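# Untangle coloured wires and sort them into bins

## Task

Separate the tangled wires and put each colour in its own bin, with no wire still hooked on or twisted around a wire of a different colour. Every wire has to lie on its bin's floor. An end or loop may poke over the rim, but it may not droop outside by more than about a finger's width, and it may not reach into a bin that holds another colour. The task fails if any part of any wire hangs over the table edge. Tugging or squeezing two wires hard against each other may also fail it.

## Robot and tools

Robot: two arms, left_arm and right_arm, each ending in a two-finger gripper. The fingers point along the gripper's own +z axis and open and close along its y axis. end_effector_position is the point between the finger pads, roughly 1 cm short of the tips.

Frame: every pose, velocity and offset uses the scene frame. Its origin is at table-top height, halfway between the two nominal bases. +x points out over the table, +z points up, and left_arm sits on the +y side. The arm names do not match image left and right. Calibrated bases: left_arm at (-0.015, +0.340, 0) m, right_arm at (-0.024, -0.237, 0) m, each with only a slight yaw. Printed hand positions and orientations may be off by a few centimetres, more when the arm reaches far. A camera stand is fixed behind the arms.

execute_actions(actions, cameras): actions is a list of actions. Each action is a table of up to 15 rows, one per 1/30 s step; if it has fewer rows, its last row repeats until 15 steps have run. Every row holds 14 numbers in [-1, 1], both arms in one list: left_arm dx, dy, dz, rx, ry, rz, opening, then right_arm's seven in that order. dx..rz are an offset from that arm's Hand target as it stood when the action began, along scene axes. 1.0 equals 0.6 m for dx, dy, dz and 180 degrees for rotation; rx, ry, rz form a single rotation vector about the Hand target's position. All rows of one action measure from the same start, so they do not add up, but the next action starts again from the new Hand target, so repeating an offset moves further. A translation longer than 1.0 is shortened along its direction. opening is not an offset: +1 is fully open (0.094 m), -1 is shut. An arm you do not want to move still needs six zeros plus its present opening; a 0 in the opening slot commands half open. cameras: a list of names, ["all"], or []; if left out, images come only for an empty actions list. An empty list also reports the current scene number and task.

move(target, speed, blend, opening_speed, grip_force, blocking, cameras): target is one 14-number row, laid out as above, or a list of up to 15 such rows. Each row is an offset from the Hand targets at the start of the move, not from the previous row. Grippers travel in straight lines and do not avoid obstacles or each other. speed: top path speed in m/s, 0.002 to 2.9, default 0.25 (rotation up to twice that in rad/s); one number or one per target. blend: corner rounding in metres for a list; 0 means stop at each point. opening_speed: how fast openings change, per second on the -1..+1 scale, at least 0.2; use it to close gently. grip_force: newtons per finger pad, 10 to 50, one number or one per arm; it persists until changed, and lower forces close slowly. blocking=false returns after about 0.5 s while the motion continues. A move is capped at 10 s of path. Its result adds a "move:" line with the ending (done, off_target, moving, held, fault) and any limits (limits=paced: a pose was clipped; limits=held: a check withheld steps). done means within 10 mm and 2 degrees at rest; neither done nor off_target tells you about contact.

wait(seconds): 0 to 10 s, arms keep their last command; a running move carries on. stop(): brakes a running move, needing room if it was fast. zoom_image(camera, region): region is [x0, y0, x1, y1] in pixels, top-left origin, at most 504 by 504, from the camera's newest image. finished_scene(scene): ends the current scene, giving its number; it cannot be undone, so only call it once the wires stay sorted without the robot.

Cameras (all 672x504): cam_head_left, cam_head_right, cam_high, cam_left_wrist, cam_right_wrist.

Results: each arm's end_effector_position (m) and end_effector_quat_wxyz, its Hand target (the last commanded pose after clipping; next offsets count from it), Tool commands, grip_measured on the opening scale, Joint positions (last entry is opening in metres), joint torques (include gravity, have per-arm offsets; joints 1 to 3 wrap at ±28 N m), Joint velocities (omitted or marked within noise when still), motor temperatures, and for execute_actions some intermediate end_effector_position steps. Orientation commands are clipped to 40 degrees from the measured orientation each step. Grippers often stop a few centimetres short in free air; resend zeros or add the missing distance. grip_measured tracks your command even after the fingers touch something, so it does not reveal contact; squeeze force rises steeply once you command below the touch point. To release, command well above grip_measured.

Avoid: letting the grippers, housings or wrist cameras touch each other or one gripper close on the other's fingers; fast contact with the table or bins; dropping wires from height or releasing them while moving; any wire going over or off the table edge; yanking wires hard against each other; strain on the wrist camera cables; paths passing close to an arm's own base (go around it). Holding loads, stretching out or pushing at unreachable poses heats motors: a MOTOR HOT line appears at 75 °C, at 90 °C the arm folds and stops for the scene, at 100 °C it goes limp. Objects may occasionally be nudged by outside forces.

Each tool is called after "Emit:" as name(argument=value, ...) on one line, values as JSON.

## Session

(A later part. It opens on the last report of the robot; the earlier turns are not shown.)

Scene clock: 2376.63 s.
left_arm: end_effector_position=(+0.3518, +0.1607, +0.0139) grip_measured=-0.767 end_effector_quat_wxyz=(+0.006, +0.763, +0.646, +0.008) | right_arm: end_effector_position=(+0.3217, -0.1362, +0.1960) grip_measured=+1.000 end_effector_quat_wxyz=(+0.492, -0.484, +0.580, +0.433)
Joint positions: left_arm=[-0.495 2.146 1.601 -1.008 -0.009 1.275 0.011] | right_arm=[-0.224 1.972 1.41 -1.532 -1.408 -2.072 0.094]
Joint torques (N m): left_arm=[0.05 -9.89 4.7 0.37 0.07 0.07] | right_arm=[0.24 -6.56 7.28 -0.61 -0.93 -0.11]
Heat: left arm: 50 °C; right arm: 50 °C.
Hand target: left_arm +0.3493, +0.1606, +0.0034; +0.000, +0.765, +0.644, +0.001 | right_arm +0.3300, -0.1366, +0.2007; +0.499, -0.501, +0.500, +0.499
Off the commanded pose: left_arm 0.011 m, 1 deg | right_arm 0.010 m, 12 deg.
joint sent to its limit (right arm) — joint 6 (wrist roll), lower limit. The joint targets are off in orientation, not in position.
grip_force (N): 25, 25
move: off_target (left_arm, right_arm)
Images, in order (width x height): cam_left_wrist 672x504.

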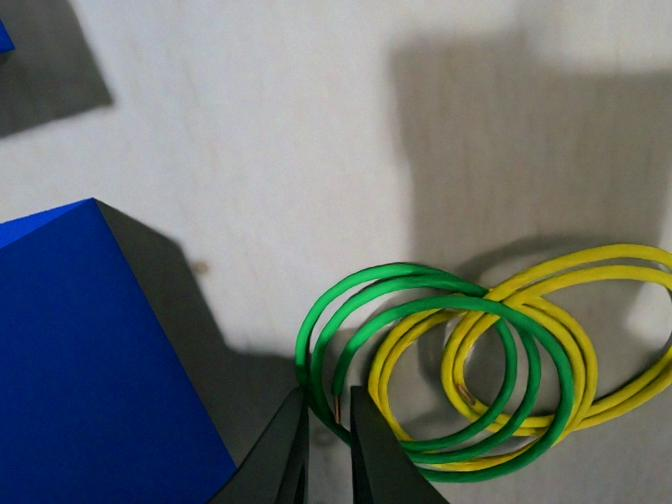

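Emit:
move(target=[[-0.0045,0.0,0.018,0,0,0,-0.85,0,0,0,0,0,0,1],[-0.0045,0.0,-0.001,0,0,0,-0.85,0,0,0,0,0,0,1]], speed=0.06, cameras=["cam_left_wrist"])

Emit:
zoom_image(camera="cam_left_wrist", region=[230, 304, 430, 504])

Scene clock: 2391.10 s.
left_arm: end_effector_position=(+0.3495, +0.1619, +0.0106) grip_measured=-0.847 end_effector_quat_wxyz=(+0.003, +0.763, +0.646, +0.006) | right_arm: end_effector_position=(+0.3217, -0.1362, +0.1960) grip_measured=+1.000 end_effector_quat_wxyz=(+0.492, -0.484, +0.580, +0.433)
Joint positions: left_arm=[-0.495 2.146 1.588 -1.001 -0.009 1.275 0.007] | right_arm=[-0.224 1.972 1.41 -1.532 -1.408 -2.072 0.094]
Joint torques (N m): left_arm=[-0.12 -10.36 4.19 0.37 0.09 0.02] | right_arm=[0.25 -6.56 7.28 -0.61 -0.93 -0.11]
Motor temperatures (°C): left_arm=[33 51 50 32 31 33 35] | right_arm=[31 41 50 36 37 32 33]
Heat: left arm: 51 °C; right arm: 50 °C.
Hand target: left_arm +0.3466, +0.1606, +0.0028; +0.000, +0.765, +0.644, +0.001 | right_arm +0.3300, -0.1366, +0.2007; +0.499, -0.501, +0.500, +0.499
Off the commanded pose: left_arm 0.008 m, 1 deg | right_arm 0.010 m, 12 deg.
joint sent to its limit (right arm) — joint 6 (wrist roll), lower limit. The joint targets are off in orientation, not in position.
grip_force (N): 25, 25
move: off_target (right_arm)
Images, in order (width x height): cam_left_wrist 672x504.

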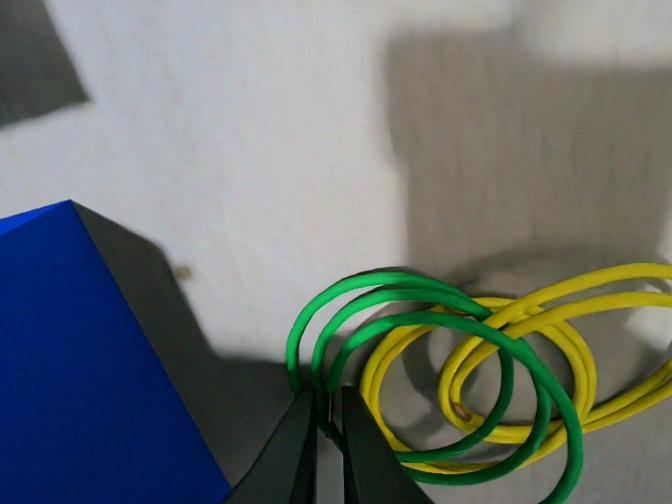

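Scaled by 2.520 from the camera's 672x504 image, which has a finer 960x720 frame.

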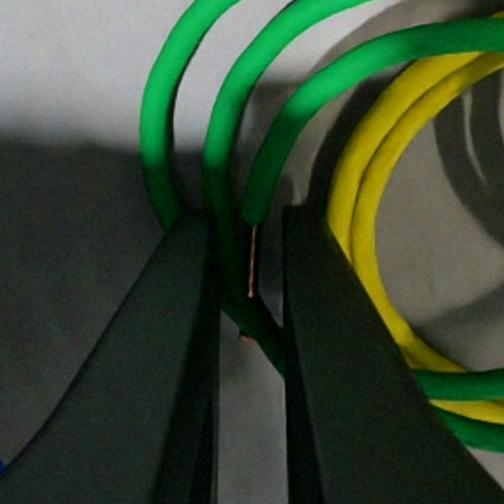

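Emit:
move(target=[[-0.002,-0.003,0.015,0,0,0,-0.87,0,0,0,0,0,0,1],[-0.002,-0.003,0.007,0,0,0,-0.87,0,0,0,0,0,0,1],[-0.002,-0.003,0.007,0,0,0,-1,0,0,0,0,0,0,1]], speed=0.06, cameras=["cam_left_wrist"])

Emit:
zoom_image(camera="cam_left_wrist", region=[230, 304, 430, 504])

Scene clock: 2404.70 s.
left_arm: end_effector_position=(+0.3496, +0.1618, +0.0106) grip_measured=-0.946 end_effector_quat_wxyz=(+0.004, +0.763, +0.646, +0.006) | right_arm: end_effector_position=(+0.3217, -0.1362, +0.1960) grip_measured=+1.000 end_effector_quat_wxyz=(+0.492, -0.484, +0.580, +0.433)
Joint positions: left_arm=[-0.495 2.146 1.588 -1 -0.009 1.275 0.003] | right_arm=[-0.224 1.972 1.41 -1.532 -1.408 -2.072 0.094]
Joint torques (N m): left_arm=[-0.72 -10.93 4.83 0.17 0.08 -0.04] | right_arm=[0.25 -6.56 7.3 -0.61 -0.93 -0.11]
Heat: left arm: 52 °C; right arm: 50 °C.
Hand target: left_arm +0.3455, +0.1587, +0.0070; +0.000, +0.765, +0.644, +0.001 | right_arm +0.3300, -0.1366, +0.2007; +0.499, -0.501, +0.500, +0.499
Off the commanded pose: left_arm 0.006 m, 1 deg | right_arm 0.010 m, 12 deg.
joint sent to its limit (right arm) — joint 6 (wrist roll), lower limit. The joint targets are off in orientation, not in position.
grip_force (N): 25, 25
move: off_target (right_arm)
Images, in order (width x height): cam_left_wrist 672x504.

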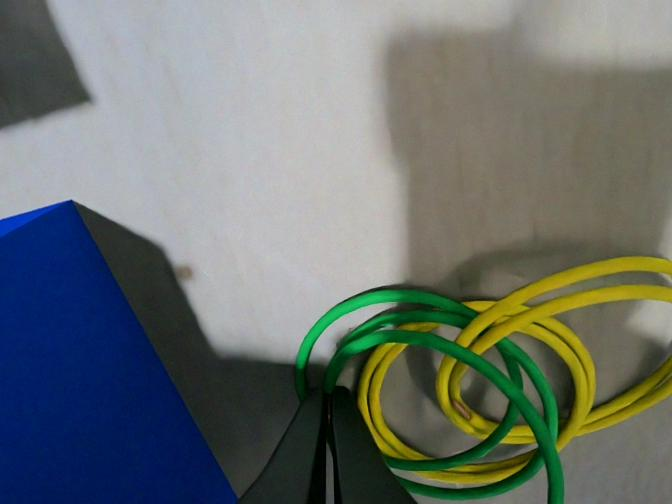

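Scaled by 2.520 from the camera's 672x504 image, which has a finer 960x720 frame.

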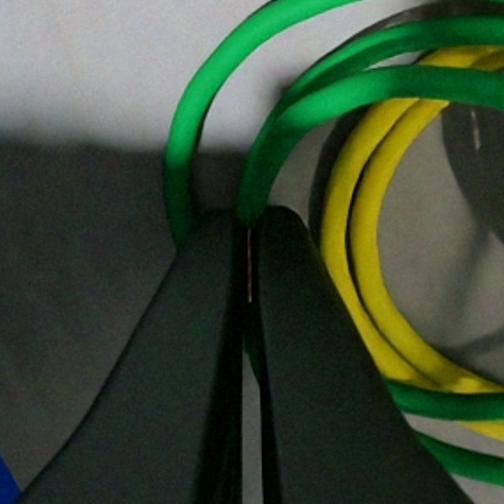

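Emit:
move(target=[[0,0,0.0,0,0,0,-0.85,0,0,0,0,0,0,1],[0,0,0.03,0,0,0,-0.85,0,0,0,0,0,0,1]], speed=0.05, cameras=["cam_left_wrist"])

Emit:
zoom_image(camera="cam_left_wrist", region=[230, 304, 430, 504])

Scene clock: 2414.73 s.
left_arm: end_effector_position=(+0.3460, +0.1636, +0.0146) grip_measured=-0.853 end_effector_quat_wxyz=(-0.006, +0.763, +0.646, +0.002) | right_arm: end_effector_position=(+0.3217, -0.1362, +0.1960) grip_measured=+1.000 end_effector_quat_wxyz=(+0.492, -0.484, +0.580, +0.433)
Joint positions: left_arm=[-0.495 2.146 1.604 -1.038 -0.009 1.275 0.007] | right_arm=[-0.224 1.972 1.41 -1.532 -1.408 -2.072 0.094]
Joint torques (N m): left_arm=[-0.79 -12.66 6.69 -0.08 0.11 -0.04] | right_arm=[0.24 -6.56 7.28 -0.61 -0.93 -0.11]
Heat: left arm: 52 °C; right arm: 50 °C.
Hand target: left_arm +0.3455, +0.1587, +0.0251; +0.000, +0.765, +0.644, +0.001 | right_arm +0.3300, -0.1366, +0.2007; +0.499, -0.501, +0.500, +0.499
Off the commanded pose: left_arm 0.012 m, 1 deg | right_arm 0.010 m, 12 deg.
joint sent to its limit (right arm) — joint 6 (wrist roll), lower limit. The joint targets are off in orientation, not in position.
grip_force (N): 25, 25
move: off_target (left_arm, right_arm)
Images, in order (width x height): cam_left_wrist 672x504.

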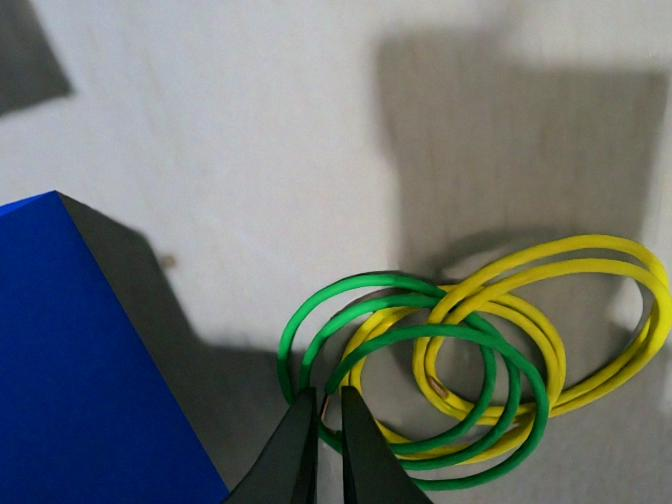

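Scaled by 2.520 from the camera's 672x504 image, which has a finer 960x720 frame.

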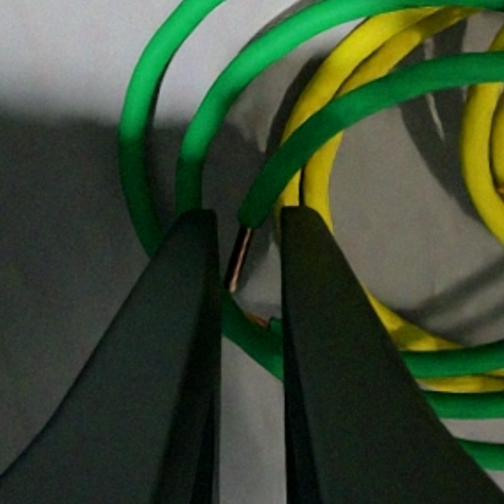

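Emit:
move(target=[[0,0,-0.008,0,0,0,-1,0,0,0,0,0,0,1],[0,0,0.01,0,0,0,-1,0,0,0,0,0,0,1]], speed=0.05, cameras=["cam_left_wrist"])

Emit:
zoom_image(camera="cam_left_wrist", region=[230, 254, 530, 504])

Scene clock: 2425.30 s.
left_arm: end_effector_position=(+0.3455, +0.1639, +0.0181) grip_measured=-0.953 end_effector_quat_wxyz=(-0.009, +0.763, +0.646, +0.001) | right_arm: end_effector_position=(+0.3217, -0.1362, +0.1960) grip_measured=+1.000 end_effector_quat_wxyz=(+0.492, -0.484, +0.580, +0.433)
Joint positions: left_arm=[-0.495 2.146 1.619 -1.059 -0.009 1.275 0.002] | right_arm=[-0.224 1.972 1.41 -1.532 -1.408 -2.072 0.094]
Joint torques (N m): left_arm=[-0.77 -13.27 6.65 -0.13 0.11 0.02] | right_arm=[0.25 -6.56 7.3 -0.61 -0.93 -0.11]
Heat: left arm: 54 °C; right arm: 50 °C.
Hand target: left_arm +0.3455, +0.1587, +0.0310; +0.000, +0.765, +0.644, +0.001 | right_arm +0.3300, -0.1366, +0.2007; +0.499, -0.501, +0.500, +0.499
Off the commanded pose: left_arm 0.014 m, 1 deg | right_arm 0.010 m, 12 deg.
joint sent to its limit (right arm) — joint 6 (wrist roll), lower limit. The joint targets are off in orientation, not in position.
grip_force (N): 25, 25
move: off_target (left_arm, right_arm)
Images, in order (width x height): cam_left_wrist 672x504.

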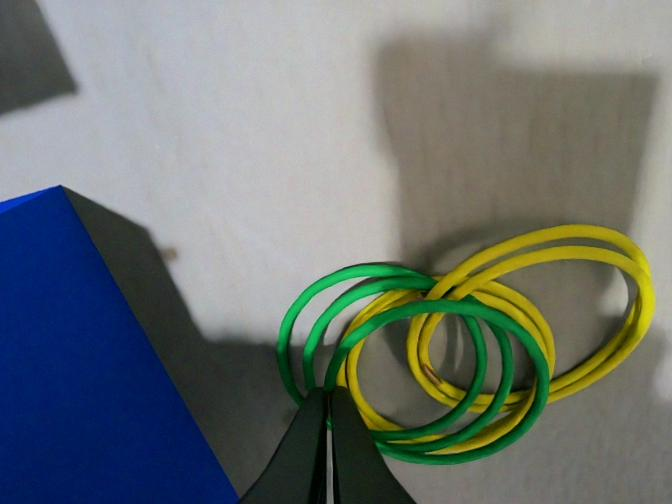

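Scaled by 1.680 from the camera's 672x504 image, which has a finer 960x720 frame.

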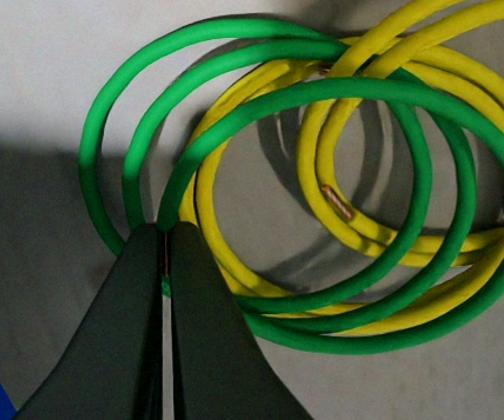

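Emit:
move(target=[[-0.0072,0.0283,0.02,0,0,0.25,-1,0,0,0,0,0,0,1],[-0.0355,0.0433,0.022,0,0,0.5,-1,0,0,0,0,0,0,1],[-0.0673,0.0318,0.022,0,0,0.75,-1,0,0,0,0,0,0,1],[-0.0805,0.0,0.022,0,0,0.98,-1,0,0,0,0,0,0,1]], speed=0.18, blend=0.003, cameras=["cam_left_wrist","cam_right_wrist"])

Emit:
zoom_image(camera="cam_left_wrist", region=[120, 204, 520, 504])

Emit:
zoom_image(camera="cam_right_wrist", region=[240, 230, 370, 330])

Scene clock: 2455.17 s.
left_arm: end_effector_position=(+0.2956, +0.1612, +0.0386) grip_measured=-0.953 end_effector_quat_wxyz=(-0.009, -0.617, +0.787, +0.010) | right_arm: end_effector_position=(+0.3217, -0.1362, +0.1960) grip_measured=+1.000 end_effector_quat_wxyz=(+0.492, -0.484, +0.580, +0.433)
Joint positions: left_arm=[-0.555 1.975 1.444 -1.066 0.009 -1.85 0.002] | right_arm=[-0.224 1.972 1.41 -1.532 -1.408 -2.072 0.094]
Joint torques (N m): left_arm=[-0.69 -11.59 5 0.22 -0.04 -0.16] | right_arm=[0.25 -6.56 7.3 -0.61 -0.93 -0.11]
Motor temperatures (°C): left_arm=[33 57 51 32 31 33 35] | right_arm=[31 41 50 36 37 32 33]
Heat: left arm: 57 °C; right arm: 50 °C.
Hand target: left_arm +0.2972, +0.1587, +0.0442; -0.001, -0.619, +0.785, +0.000 | right_arm +0.3300, -0.1366, +0.2007; +0.499, -0.501, +0.500, +0.499
Off the commanded pose: left_arm 0.006 m, 2 deg | right_arm 0.010 m, 12 deg.
joint sent to its limit (right arm) — joint 6 (wrist roll), lower limit. The joint targets are off in orientation, not in position.
grip_force (N): 25, 25
move: off_target (right_arm)
Images, in order (width x height): cam_left_wrist 672x504, cam_right_wrist 672x504.

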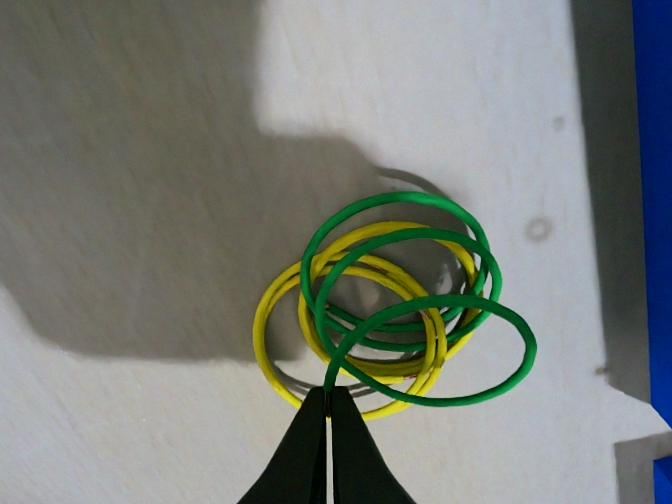

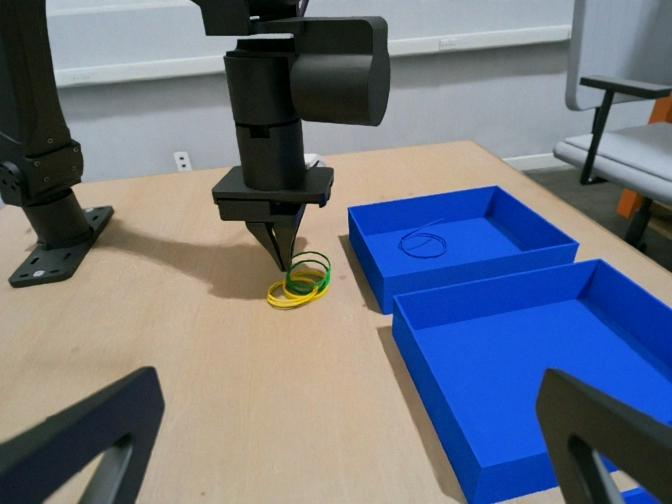

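Scaled by 1.260 from the camera's 672x504 image, which has a finer 960x720 frame.

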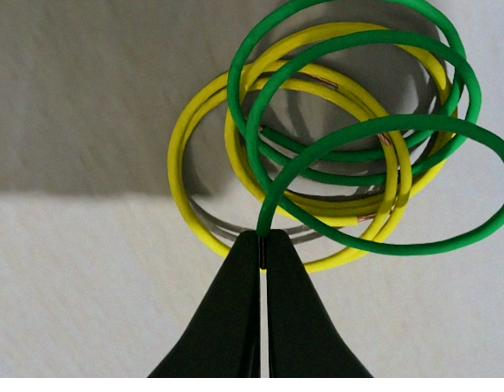

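Scaled by 3.877 from the camera's 672x504 image, which has a finer 960x720 frame.

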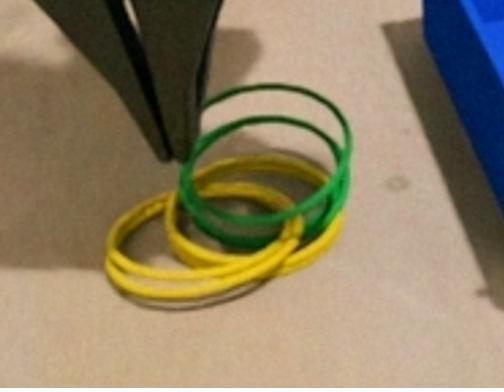

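Emit:
move(target=[[0,0,-0.035,0,0,0,-1,0,0,0,0,0,0,1],[0,0,-0.035,0,0,0,-0.75,0,0,0,0,0,0,1],[0,0,0.03,0,0,0,-0.75,0,0,0,0,0,0,1],[0,0,0.03,0,0,-0.5,-0.75,0,0,0,0,0,0,1],[0,0,0.03,0,0,-0.98,-0.75,0,0,0,0,0,0,1]], speed=[0.08,0.1,0.15,0.5,0.5], blend=[0,0,0,0.01,0], cameras=["cam_left_wrist"])

Emit:
zoom_image(camera="cam_left_wrist", region=[180, 204, 530, 504])

Scene clock: 2487.23 s.
left_arm: end_effector_position=(+0.2976, +0.1617, +0.0525) grip_measured=-0.753 end_effector_quat_wxyz=(-0.008, +0.759, +0.651, +0.002) | right_arm: end_effector_position=(+0.3217, -0.1362, +0.1960) grip_measured=+1.000 end_effector_quat_wxyz=(+0.492, -0.484, +0.580, +0.433)
Joint positions: left_arm=[-0.56 1.955 1.473 -1.103 -0.009 1.199 0.012] | right_arm=[-0.224 1.972 1.41 -1.532 -1.408 -2.072 0.094]
Joint torques (N m): left_arm=[-0.44 -11.54 6.39 0.02 0.02 0.11] | right_arm=[0.25 -6.56 7.3 -0.61 -0.93 -0.11]
Motor temperatures (°C): left_arm=[33 55 51 32 31 33 35] | right_arm=[31 41 50 36 37 32 33]
Heat: left arm: 55 °C; right arm: 50 °C.
Hand target: left_arm +0.2973, +0.1588, +0.0623; +0.000, +0.765, +0.644, +0.001 | right_arm +0.3300, -0.1366, +0.2007; +0.499, -0.501, +0.500, +0.499
Off the commanded pose: left_arm 0.010 m, 1 deg | right_arm 0.010 m, 12 deg.
joint sent to its limit (right arm) — joint 6 (wrist roll), lower limit. The joint targets are off in orientation, not in position.
grip_force (N): 25, 25
move: off_target (right_arm)
Images, in order (width x height): cam_left_wrist 672x504.

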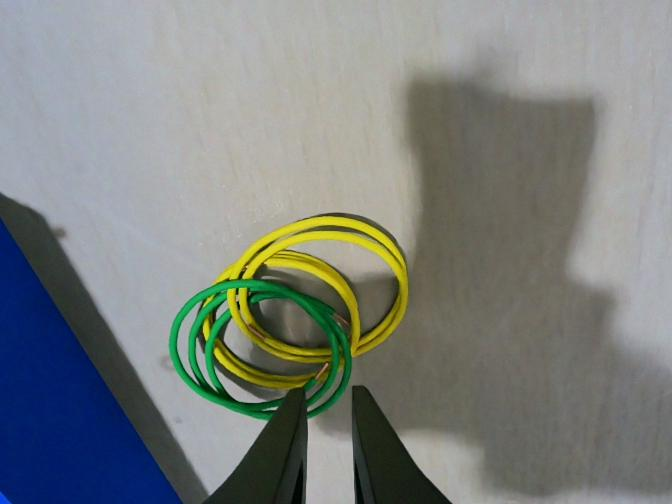

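Scaled by 1.440 from the camera's 672x504 image, which has a finer 960x720 frame.

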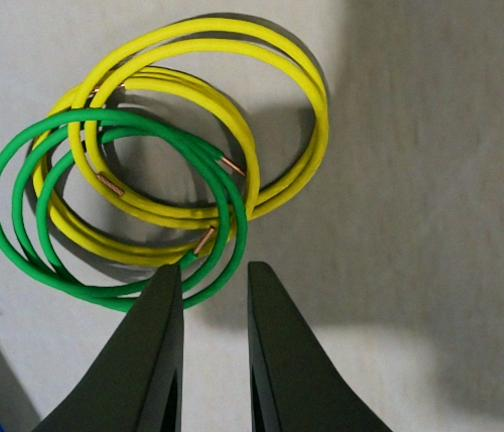

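Emit:
zoom_image(camera="cam_left_wrist", region=[165, 230, 365, 420])

Emit:
zoom_image(camera="cam_left_wrist", region=[200, 250, 290, 330])

Emit:
zoom_image(camera="cam_left_wrist", region=[285, 290, 365, 410])

Scaled by 2.520 from the camera's 672x504 image, which has a finer 960x720 frame.

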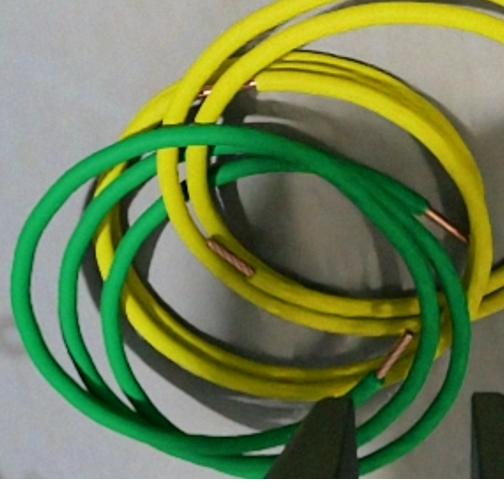

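Scaled by 5.600 from the camera's 672x504 image, which has a finer 960x720 frame.

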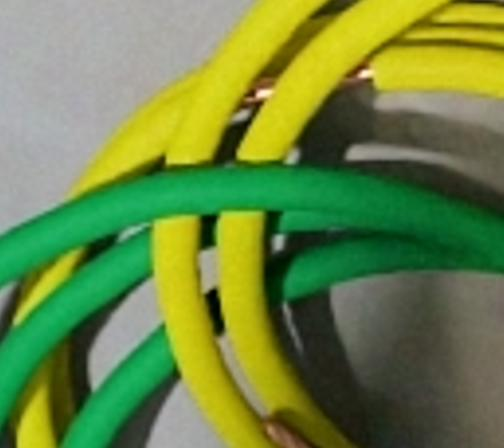

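Scaled by 4.200 from the camera's 672x504 image, which has a finer 960x720 frame.

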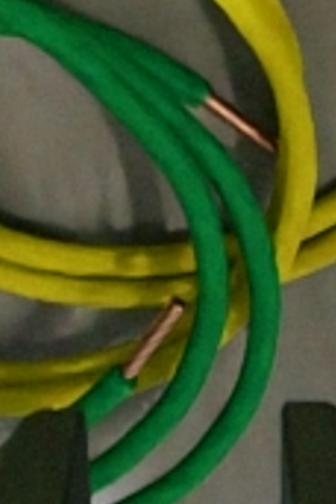

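Emit:
move(target=[[0.018,0.057,-0.03,0,0,-0.215,-0.75,0,0,0,0,0,0,1]], speed=0.15, cameras=["cam_left_wrist"])

Emit:
zoom_image(camera="cam_left_wrist", region=[180, 204, 480, 504])

Scene clock: 2526.33 s.
left_arm: end_effector_position=(+0.3079, +0.1920, +0.0393) grip_measured=-0.753 end_effector_quat_wxyz=(-0.010, +0.934, +0.358, -0.003) | right_arm: end_effector_position=(+0.3217, -0.1362, +0.1960) grip_measured=+1.000 end_effector_quat_wxyz=(+0.492, -0.484, +0.580, +0.433)
Joint positions: left_arm=[-0.471 1.955 1.419 -1.053 -0.009 1.972 0.012] | right_arm=[-0.224 1.972 1.41 -1.532 -1.408 -2.072 0.094]
Joint torques (N m): left_arm=[0.7 -11.55 4.51 0.28 0.11 0.2] | right_arm=[0.24 -6.56 7.3 -0.61 -0.93 -0.1]
Motor temperatures (°C): left_arm=[33 60 52 32 31 33 35] | right_arm=[31 41 50 36 37 32 33]
Heat: left arm: 60 °C; right arm: 50 °C.
Hand target: left_arm +0.3081, +0.1930, +0.0443; +0.001, +0.935, +0.354, +0.001 | right_arm +0.3300, -0.1366, +0.2007; +0.499, -0.501, +0.500, +0.499
Off the commanded pose: left_arm 0.005 m, 1 deg | right_arm 0.010 m, 12 deg.
joint sent to its limit (right arm) — joint 6 (wrist roll), lower limit. The joint targets are off in orientation, not in position.
grip_force (N): 25, 25
move: off_target (right_arm)
Images, in order (width x height): cam_left_wrist 672x504.

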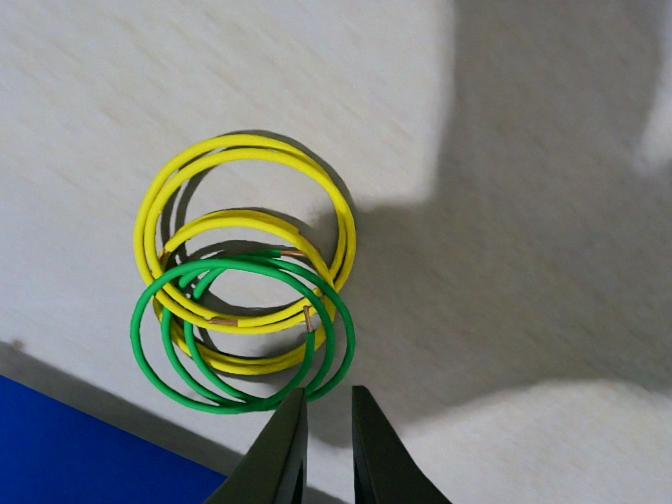

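Scaled by 1.680 from the camera's 672x504 image, which has a finer 960x720 frame.

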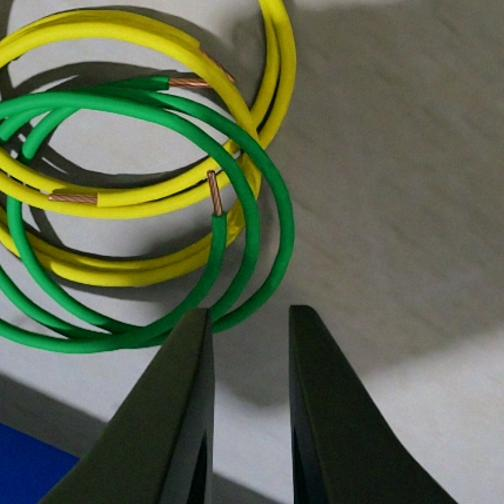

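Emit:
move(target=[[0.0138,-0.001,-0.038,0,0,0,-0.8,0,0,0,0,0,0,1]], speed=0.1, cameras=["cam_left_wrist"])

Emit:
zoom_image(camera="cam_left_wrist", region=[230, 254, 430, 454])

Scene clock: 2543.50 s.
left_arm: end_effector_position=(+0.3188, +0.1902, +0.0304) grip_measured=-0.797 end_effector_quat_wxyz=(+0.005, +0.934, +0.358, +0.011) | right_arm: end_effector_position=(+0.3217, -0.1362, +0.1960) grip_measured=+1.000 end_effector_quat_wxyz=(+0.492, -0.484, +0.580, +0.433)
Joint positions: left_arm=[-0.463 1.967 1.399 -0.981 -0.009 1.981 0.01] | right_arm=[-0.224 1.972 1.41 -1.532 -1.408 -2.072 0.094]
Joint torques (N m): left_arm=[0.59 -8.34 4.49 0.33 0.13 0.13] | right_arm=[0.25 -6.56 7.28 -0.61 -0.93 -0.11]
Motor temperatures (°C): left_arm=[33 60 50 32 31 33 35] | right_arm=[31 41 50 36 37 32 33]
Heat: left arm: 60 °C; right arm: 50 °C.
Hand target: left_arm +0.3163, +0.1924, +0.0214; +0.000, +0.935, +0.354, +0.001 | right_arm +0.3300, -0.1366, +0.2007; +0.499, -0.501, +0.500, +0.499
Off the commanded pose: left_arm 0.010 m, 1 deg | right_arm 0.010 m, 12 deg.
joint sent to its limit (right arm) — joint 6 (wrist roll), lower limit. The joint targets are off in orientation, not in position.
grip_force (N): 25, 25
move: off_target (right_arm)
Images, in order (width x height): cam_left_wrist 672x504.

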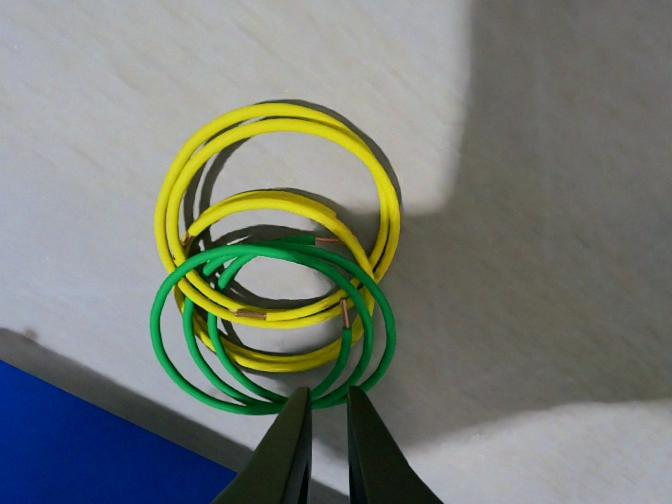

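Scaled by 2.520 from the camera's 672x504 image, which has a finer 960x720 frame.

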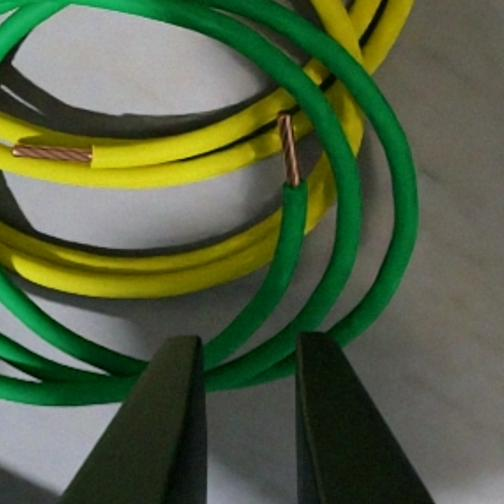

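Emit:
move(target=[[-0.0095,-0.001,0.005,0,0,0,-0.8,0,0,0,0,0,0,1],[-0.0095,-0.001,-0.022,0,0,0,-0.8,0,0,0,0,0,0,1]], speed=0.06, cameras=["cam_left_wrist"])

Emit:
zoom_image(camera="cam_left_wrist", region=[230, 304, 430, 504])

Scene clock: 2557.03 s.
left_arm: end_effector_position=(+0.3147, +0.1921, +0.0175) grip_measured=-0.797 end_effector_quat_wxyz=(+0.005, +0.934, +0.358, +0.011) | right_arm: end_effector_position=(+0.3217, -0.1362, +0.1960) grip_measured=+1.000 end_effector_quat_wxyz=(+0.492, -0.484, +0.580, +0.433)
Joint positions: left_arm=[-0.463 1.967 1.345 -0.925 -0.009 1.981 0.01] | right_arm=[-0.224 1.972 1.41 -1.532 -1.408 -2.072 0.094]
Joint torques (N m): left_arm=[-0.03 -8.17 4.56 0.3 0.05 0.04] | right_arm=[0.25 -6.57 7.28 -0.61 -0.93 -0.11]
Motor temperatures (°C): left_arm=[33 56 50 32 31 33 35] | right_arm=[31 41 50 36 37 32 33]
Heat: left arm: 56 °C; right arm: 50 °C.
Hand target: left_arm +0.3106, +0.1918, +0.0082; +0.000, +0.935, +0.354, +0.001 | right_arm +0.3300, -0.1366, +0.2007; +0.499, -0.501, +0.500, +0.499
Off the commanded pose: left_arm 0.010 m, 1 deg | right_arm 0.010 m, 12 deg.
joint sent to its limit (right arm) — joint 6 (wrist roll), lower limit. The joint targets are off in orientation, not in position.
grip_force (N): 25, 25
move: off_target (right_arm)
Images, in order (width x height): cam_left_wrist 672x504.

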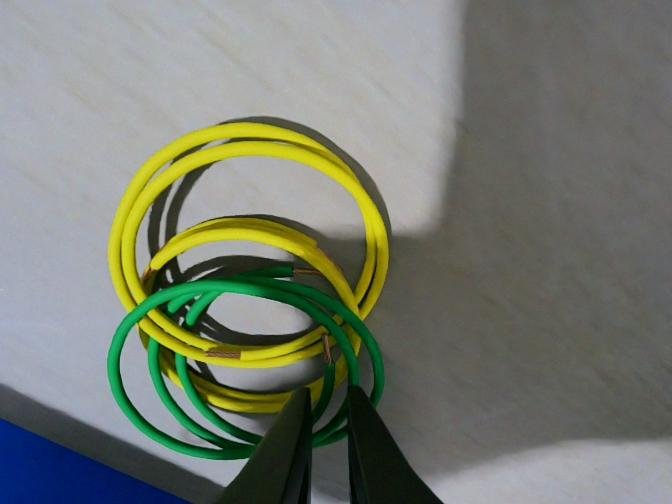

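Scaled by 2.520 from the camera's 672x504 image, which has a finer 960x720 frame.

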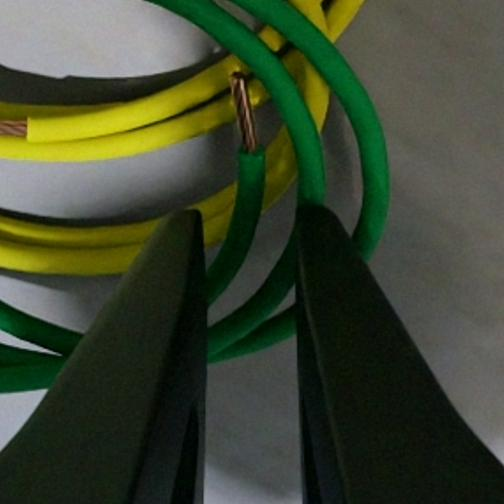

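Emit:
move(target=[[0.002,-0.004,0.015,0,0,0,-0.83,0,0,0,0,0,0,1],[0.002,-0.004,-0.002,0,0,0,-0.83,0,0,0,0,0,0,1]], speed=0.06, cameras=["cam_left_wrist"])

Emit:
zoom_image(camera="cam_left_wrist", region=[230, 304, 430, 504])

Scene clock: 2570.50 s.
left_arm: end_effector_position=(+0.3141, +0.1923, +0.0144) grip_measured=-0.827 end_effector_quat_wxyz=(+0.002, +0.934, +0.358, +0.008) | right_arm: end_effector_position=(+0.3217, -0.1362, +0.1960) grip_measured=+1.000 end_effector_quat_wxyz=(+0.492, -0.484, +0.580, +0.433)
Joint positions: left_arm=[-0.463 1.977 1.345 -0.924 -0.009 1.981 0.008] | right_arm=[-0.224 1.972 1.41 -1.532 -1.408 -2.072 0.094]
Joint torques (N m): left_arm=[-0.58 -8.13 4.86 0.31 0.05 0] | right_arm=[0.25 -6.56 7.3 -0.61 -0.93 -0.1]
Heat: left arm: 53 °C; right arm: 50 °C.
Hand target: left_arm +0.3118, +0.1894, +0.0070; +0.000, +0.935, +0.354, +0.001 | right_arm +0.3300, -0.1366, +0.2007; +0.499, -0.501, +0.500, +0.499
Off the commanded pose: left_arm 0.008 m, 1 deg | right_arm 0.010 m, 12 deg.
joint sent to its limit (right arm) — joint 6 (wrist roll), lower limit. The joint targets are off in orientation, not in position.
grip_force (N): 25, 25
move: off_target (right_arm)
Images, in order (width x height): cam_left_wrist 672x504.

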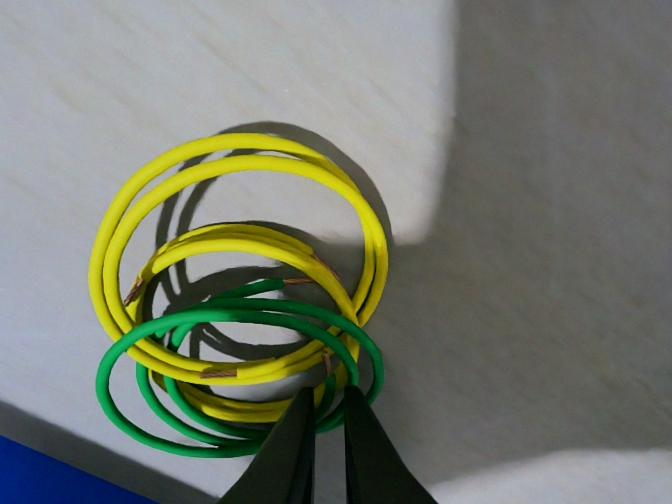

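Scaled by 2.520 from the camera's 672x504 image, which has a finer 960x720 frame.

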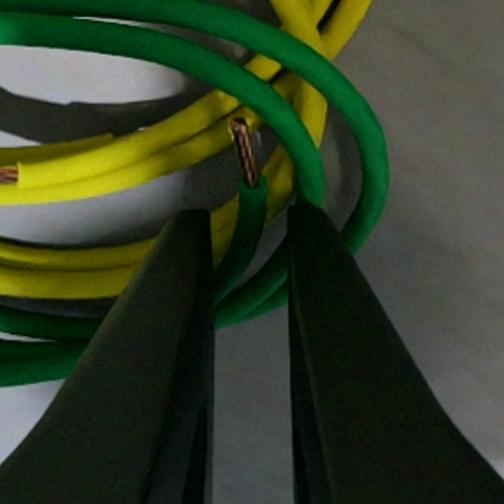

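Emit:
move(target=[[0,0,0.003,0,0,0,-1,0,0,0,0,0,0,1],[0,0,0.025,0,0,0,-1,0,0,0,0,0,0,1]], speed=0.05, cameras=["cam_left_wrist"])

Emit:
zoom_image(camera="cam_left_wrist", region=[80, 204, 430, 504])

Scene clock: 2581.43 s.
left_arm: end_effector_position=(+0.3141, +0.1924, +0.0171) grip_measured=-0.983 end_effector_quat_wxyz=(+0.001, +0.934, +0.358, +0.007) | right_arm: end_effector_position=(+0.3217, -0.1362, +0.1960) grip_measured=+1.000 end_effector_quat_wxyz=(+0.492, -0.484, +0.580, +0.433)
Joint positions: left_arm=[-0.463 1.977 1.356 -0.94 -0.009 1.981 0.001] | right_arm=[-0.224 1.972 1.41 -1.532 -1.408 -2.072 0.094]
Joint torques (N m): left_arm=[-0.68 -10.17 6.57 -0.05 0.13 0] | right_arm=[0.25 -6.56 7.3 -0.61 -0.93 -0.11]
Heat: left arm: 54 °C; right arm: 50 °C.
Hand target: left_arm +0.3118, +0.1894, +0.0220; +0.000, +0.935, +0.354, +0.001 | right_arm +0.3300, -0.1366, +0.2007; +0.499, -0.501, +0.500, +0.499
Off the commanded pose: left_arm 0.006 m, 1 deg | right_arm 0.010 m, 12 deg.
joint sent to its limit (right arm) — joint 6 (wrist roll), lower limit. The joint targets are off in orientation, not in position.
grip_force (N): 25, 25
move: off_target (right_arm)
Images, in order (width x height): cam_left_wrist 672x504.

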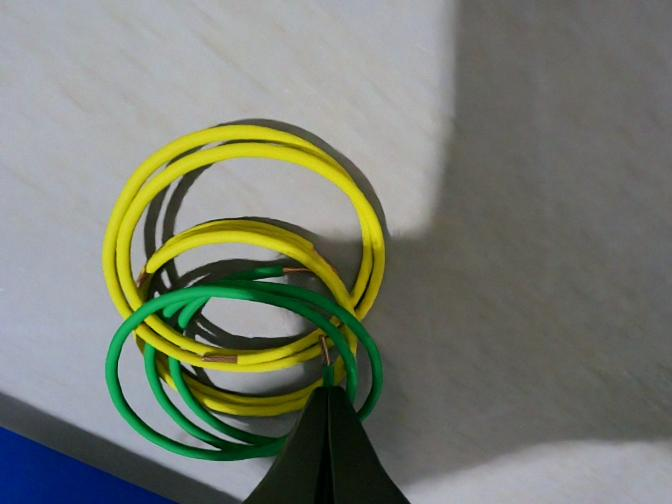

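Scaled by 1.440 from the camera's 672x504 image, which has a finer 960x720 frame.

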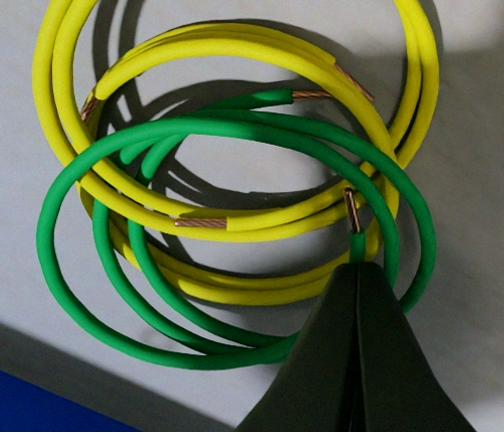

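Emit:
move(target=[[0.0,0.0,0.0,0,0,0,-0.86,0,0,0,0,0,0,1],[0.0,0.0,-0.026,0,0,0,-0.86,0,0,0,0,0,0,1],[0.0,0.0,-0.026,0,0,0,-1,0,0,0,0,0,0,1]], speed=0.05, cameras=["cam_left_wrist"])

Emit:
zoom_image(camera="cam_left_wrist", region=[230, 304, 430, 504])

Scene clock: 2600.87 s.
left_arm: end_effector_position=(+0.3182, +0.1905, +0.0172) grip_measured=-0.983 end_effector_quat_wxyz=(+0.007, +0.934, +0.358, +0.013) | right_arm: end_effector_position=(+0.3217, -0.1362, +0.1960) grip_measured=+1.000 end_effector_quat_wxyz=(+0.492, -0.484, +0.580, +0.433)
Joint positions: left_arm=[-0.463 1.977 1.356 -0.922 -0.009 1.981 0.001] | right_arm=[-0.224 1.972 1.41 -1.532 -1.408 -2.072 0.094]
Joint torques (N m): left_arm=[-0.61 -8.27 4.03 0.33 0.09 0.01] | right_arm=[0.24 -6.56 7.3 -0.61 -0.93 -0.1]
Motor temperatures (°C): left_arm=[33 56 51 32 31 33 35] | right_arm=[31 41 50 36 37 32 33]
Heat: left arm: 56 °C; right arm: 50 °C.
Hand target: left_arm +0.3118, +0.1894, +0.0064; +0.000, +0.935, +0.354, +0.001 | right_arm +0.3300, -0.1366, +0.2007; +0.499, -0.501, +0.500, +0.499
Off the commanded pose: left_arm 0.013 m, 2 deg | right_arm 0.010 m, 12 deg.
joint sent to its limit (right arm) — joint 6 (wrist roll), lower limit. The joint targets are off in orientation, not in position.
grip_force (N): 25, 25
move: off_target (left_arm, right_arm); target 3's new opening was sent with left_arm's hand 0.012 m and 2 deg from that target
Images, in order (width x height): cam_left_wrist 672x504.

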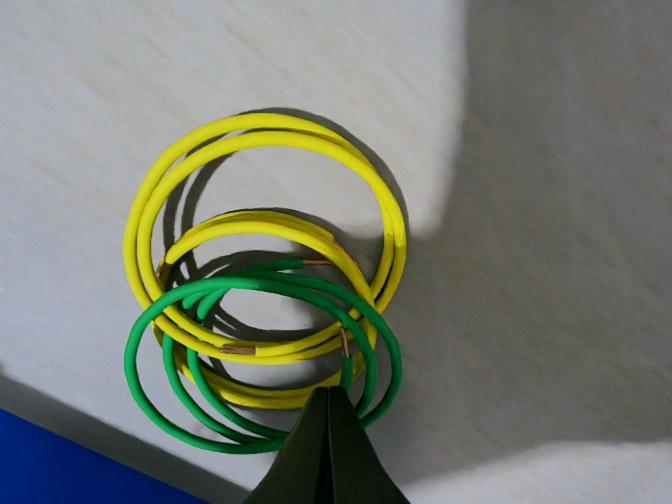

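Scaled by 2.520 from the camera's 672x504 image, which has a finer 960x720 frame.

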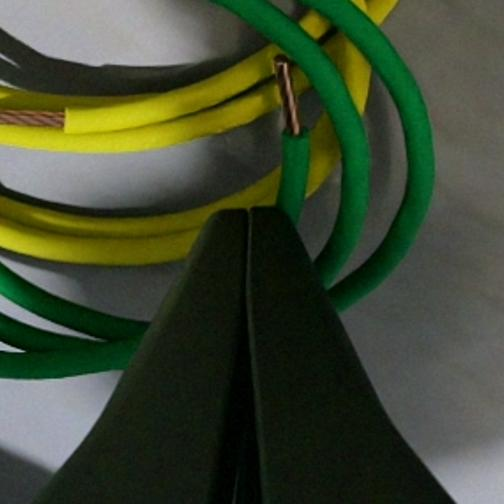

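Emit:
move(target=[[0.0,0.006,0.04,0,0,0,-1,0,0,0,0,0,0,1],[0.0,0.006,0.04,0,0,0,-0.78,0,0,0,0,0,0,1],[0.0,0.006,0.012,0,0,0,-0.78,0,0,0,0,0,0,1]], speed=0.08, cameras=["cam_left_wrist"])

Emit:
zoom_image(camera="cam_left_wrist", region=[230, 304, 430, 504])

Scene clock: 2616.97 s.
left_arm: end_effector_position=(+0.3143, +0.1923, +0.0181) grip_measured=-0.783 end_effector_quat_wxyz=(+0.000, +0.934, +0.358, +0.007) | right_arm: end_effector_position=(+0.3217, -0.1362, +0.1960) grip_measured=+1.000 end_effector_quat_wxyz=(+0.492, -0.484, +0.580, +0.433)
Joint positions: left_arm=[-0.463 1.977 1.361 -0.946 -0.009 1.981 0.01] | right_arm=[-0.224 1.972 1.41 -1.532 -1.408 -2.072 0.094]
Joint torques (N m): left_arm=[0.32 -9.54 4.45 0.28 0.1 0.1] | right_arm=[0.25 -6.56 7.28 -0.61 -0.93 -0.1]
Motor temperatures (°C): left_arm=[33 55 50 32 31 33 35] | right_arm=[31 41 50 36 37 32 33]
Heat: left arm: 55 °C; right arm: 50 °C.
Hand target: left_arm +0.3118, +0.1930, +0.0136; +0.000, +0.935, +0.354, +0.001 | right_arm +0.3300, -0.1366, +0.2007; +0.499, -0.501, +0.500, +0.499
Off the commanded pose: left_arm 0.005 m, 1 deg | right_arm 0.010 m, 12 deg.
joint sent to its limit (right arm) — joint 6 (wrist roll), lower limit. The joint targets are off in orientation, not in position.
grip_force (N): 25, 25
move: off_target (right_arm); target 2's new opening was sent with left_arm's hand 0.011 m and 1 deg from that target
Images, in order (width x height): cam_left_wrist 672x504.

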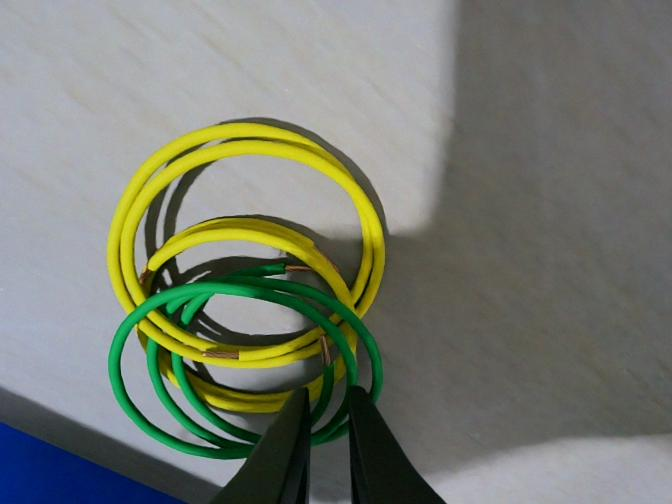

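Scaled by 2.520 from the camera's 672x504 image, which has a finer 960x720 frame.

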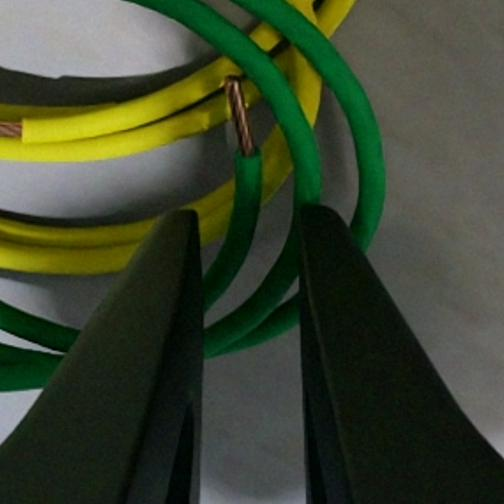

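Emit:
move(target=[[0,0,0,0,0,0,-0.85,0,0,0,0,0,0,1],[0.0,0.0,-0.024,0,0,0,-0.85,0,0,0,0,0,0,1]], speed=0.04, cameras=["cam_left_wrist"])

Emit:
zoom_image(camera="cam_left_wrist", region=[230, 304, 430, 504])

Scene clock: 2640.50 s.
left_arm: end_effector_position=(+0.3142, +0.1924, +0.0113) grip_measured=-0.847 end_effector_quat_wxyz=(+0.003, +0.934, +0.358, +0.010) | right_arm: end_effector_position=(+0.3217, -0.1362, +0.1960) grip_measured=+1.000 end_effector_quat_wxyz=(+0.492, -0.484, +0.580, +0.433)
Joint positions: left_arm=[-0.463 1.978 1.333 -0.907 -0.01 1.981 0.007] | right_arm=[-0.224 1.972 1.41 -1.532 -1.408 -2.072 0.094]
Joint torques (N m): left_arm=[0.43 -8.12 4.18 0.44 0.07 0.09] | right_arm=[0.25 -6.57 7.28 -0.61 -0.93 -0.1]
Motor temperatures (°C): left_arm=[33 56 50 32 31 33 35] | right_arm=[31 41 50 36 37 32 33]
Heat: left arm: 56 °C; right arm: 50 °C.
Hand target: left_arm +0.3118, +0.1930, -0.0008; +0.000, +0.935, +0.354, +0.001 | right_arm +0.3300, -0.1366, +0.2007; +0.499, -0.501, +0.500, +0.499
Off the commanded pose: left_arm 0.012 m, 1 deg | right_arm 0.010 m, 12 deg.
joint sent to its limit (right arm) — joint 6 (wrist roll), lower limit. The joint targets are off in orientation, not in position.
grip_force (N): 25, 25
move: off_target (left_arm, right_arm)
Images, in order (width x height): cam_left_wrist 672x504.

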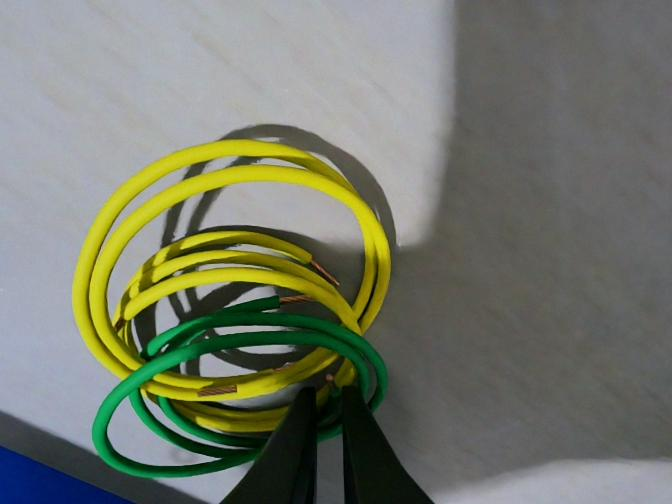

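Scaled by 2.520 from the camera's 672x504 image, which has a finer 960x720 frame.

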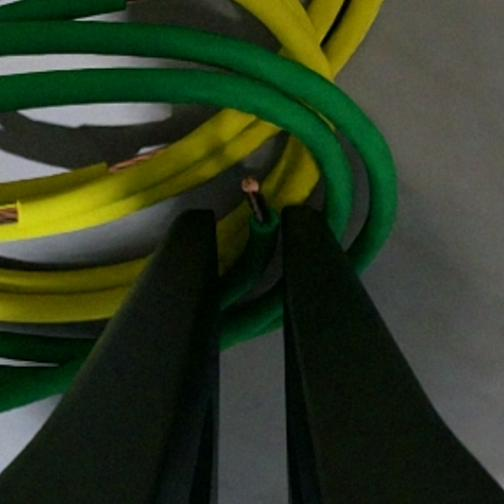

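Emit:
move(target=[[0,0,0.01,0,0,0,-1,0,0,0,0,0,0,1],[0.0,0.0,0.045,0,0,0,-1,0,0,0,0,0,0,1]], speed=0.04, cameras=["cam_left_wrist"])

Emit:
zoom_image(camera="cam_left_wrist", region=[80, 204, 430, 504])

Scene clock: 2650.40 s.
left_arm: end_effector_position=(+0.3116, +0.1936, +0.0170) grip_measured=-0.949 end_effector_quat_wxyz=(-0.004, +0.934, +0.358, +0.003) | right_arm: end_effector_position=(+0.3217, -0.1362, +0.1960) grip_measured=+1.000 end_effector_quat_wxyz=(+0.492, -0.484, +0.580, +0.433)
Joint positions: left_arm=[-0.463 1.978 1.358 -0.953 -0.01 1.981 0.002] | right_arm=[-0.224 1.972 1.41 -1.532 -1.408 -2.072 0.094]
Joint torques (N m): left_arm=[0.25 -11.26 6.35 -0.06 0.11 0.09] | right_arm=[0.25 -6.56 7.28 -0.61 -0.93 -0.1]
Heat: left arm: 54 °C; right arm: 50 °C.
Hand target: left_arm +0.3118, +0.1930, +0.0262; +0.000, +0.935, +0.354, +0.001 | right_arm +0.3300, -0.1366, +0.2007; +0.499, -0.501, +0.500, +0.499
Off the commanded pose: left_arm 0.009 m, 1 deg | right_arm 0.010 m, 12 deg.
joint sent to its limit (right arm) — joint 6 (wrist roll), lower limit. The joint targets are off in orientation, not in position.
grip_force (N): 25, 25
move: off_target (right_arm)
Images, in order (width x height): cam_left_wrist 672x504.

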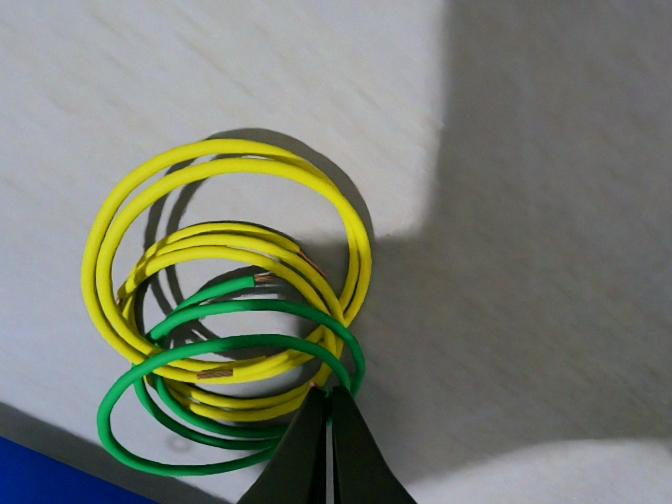

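Scaled by 1.440 from the camera's 672x504 image, which has a finer 960x720 frame.

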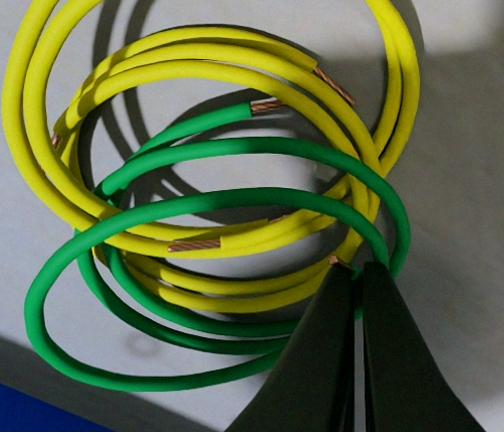

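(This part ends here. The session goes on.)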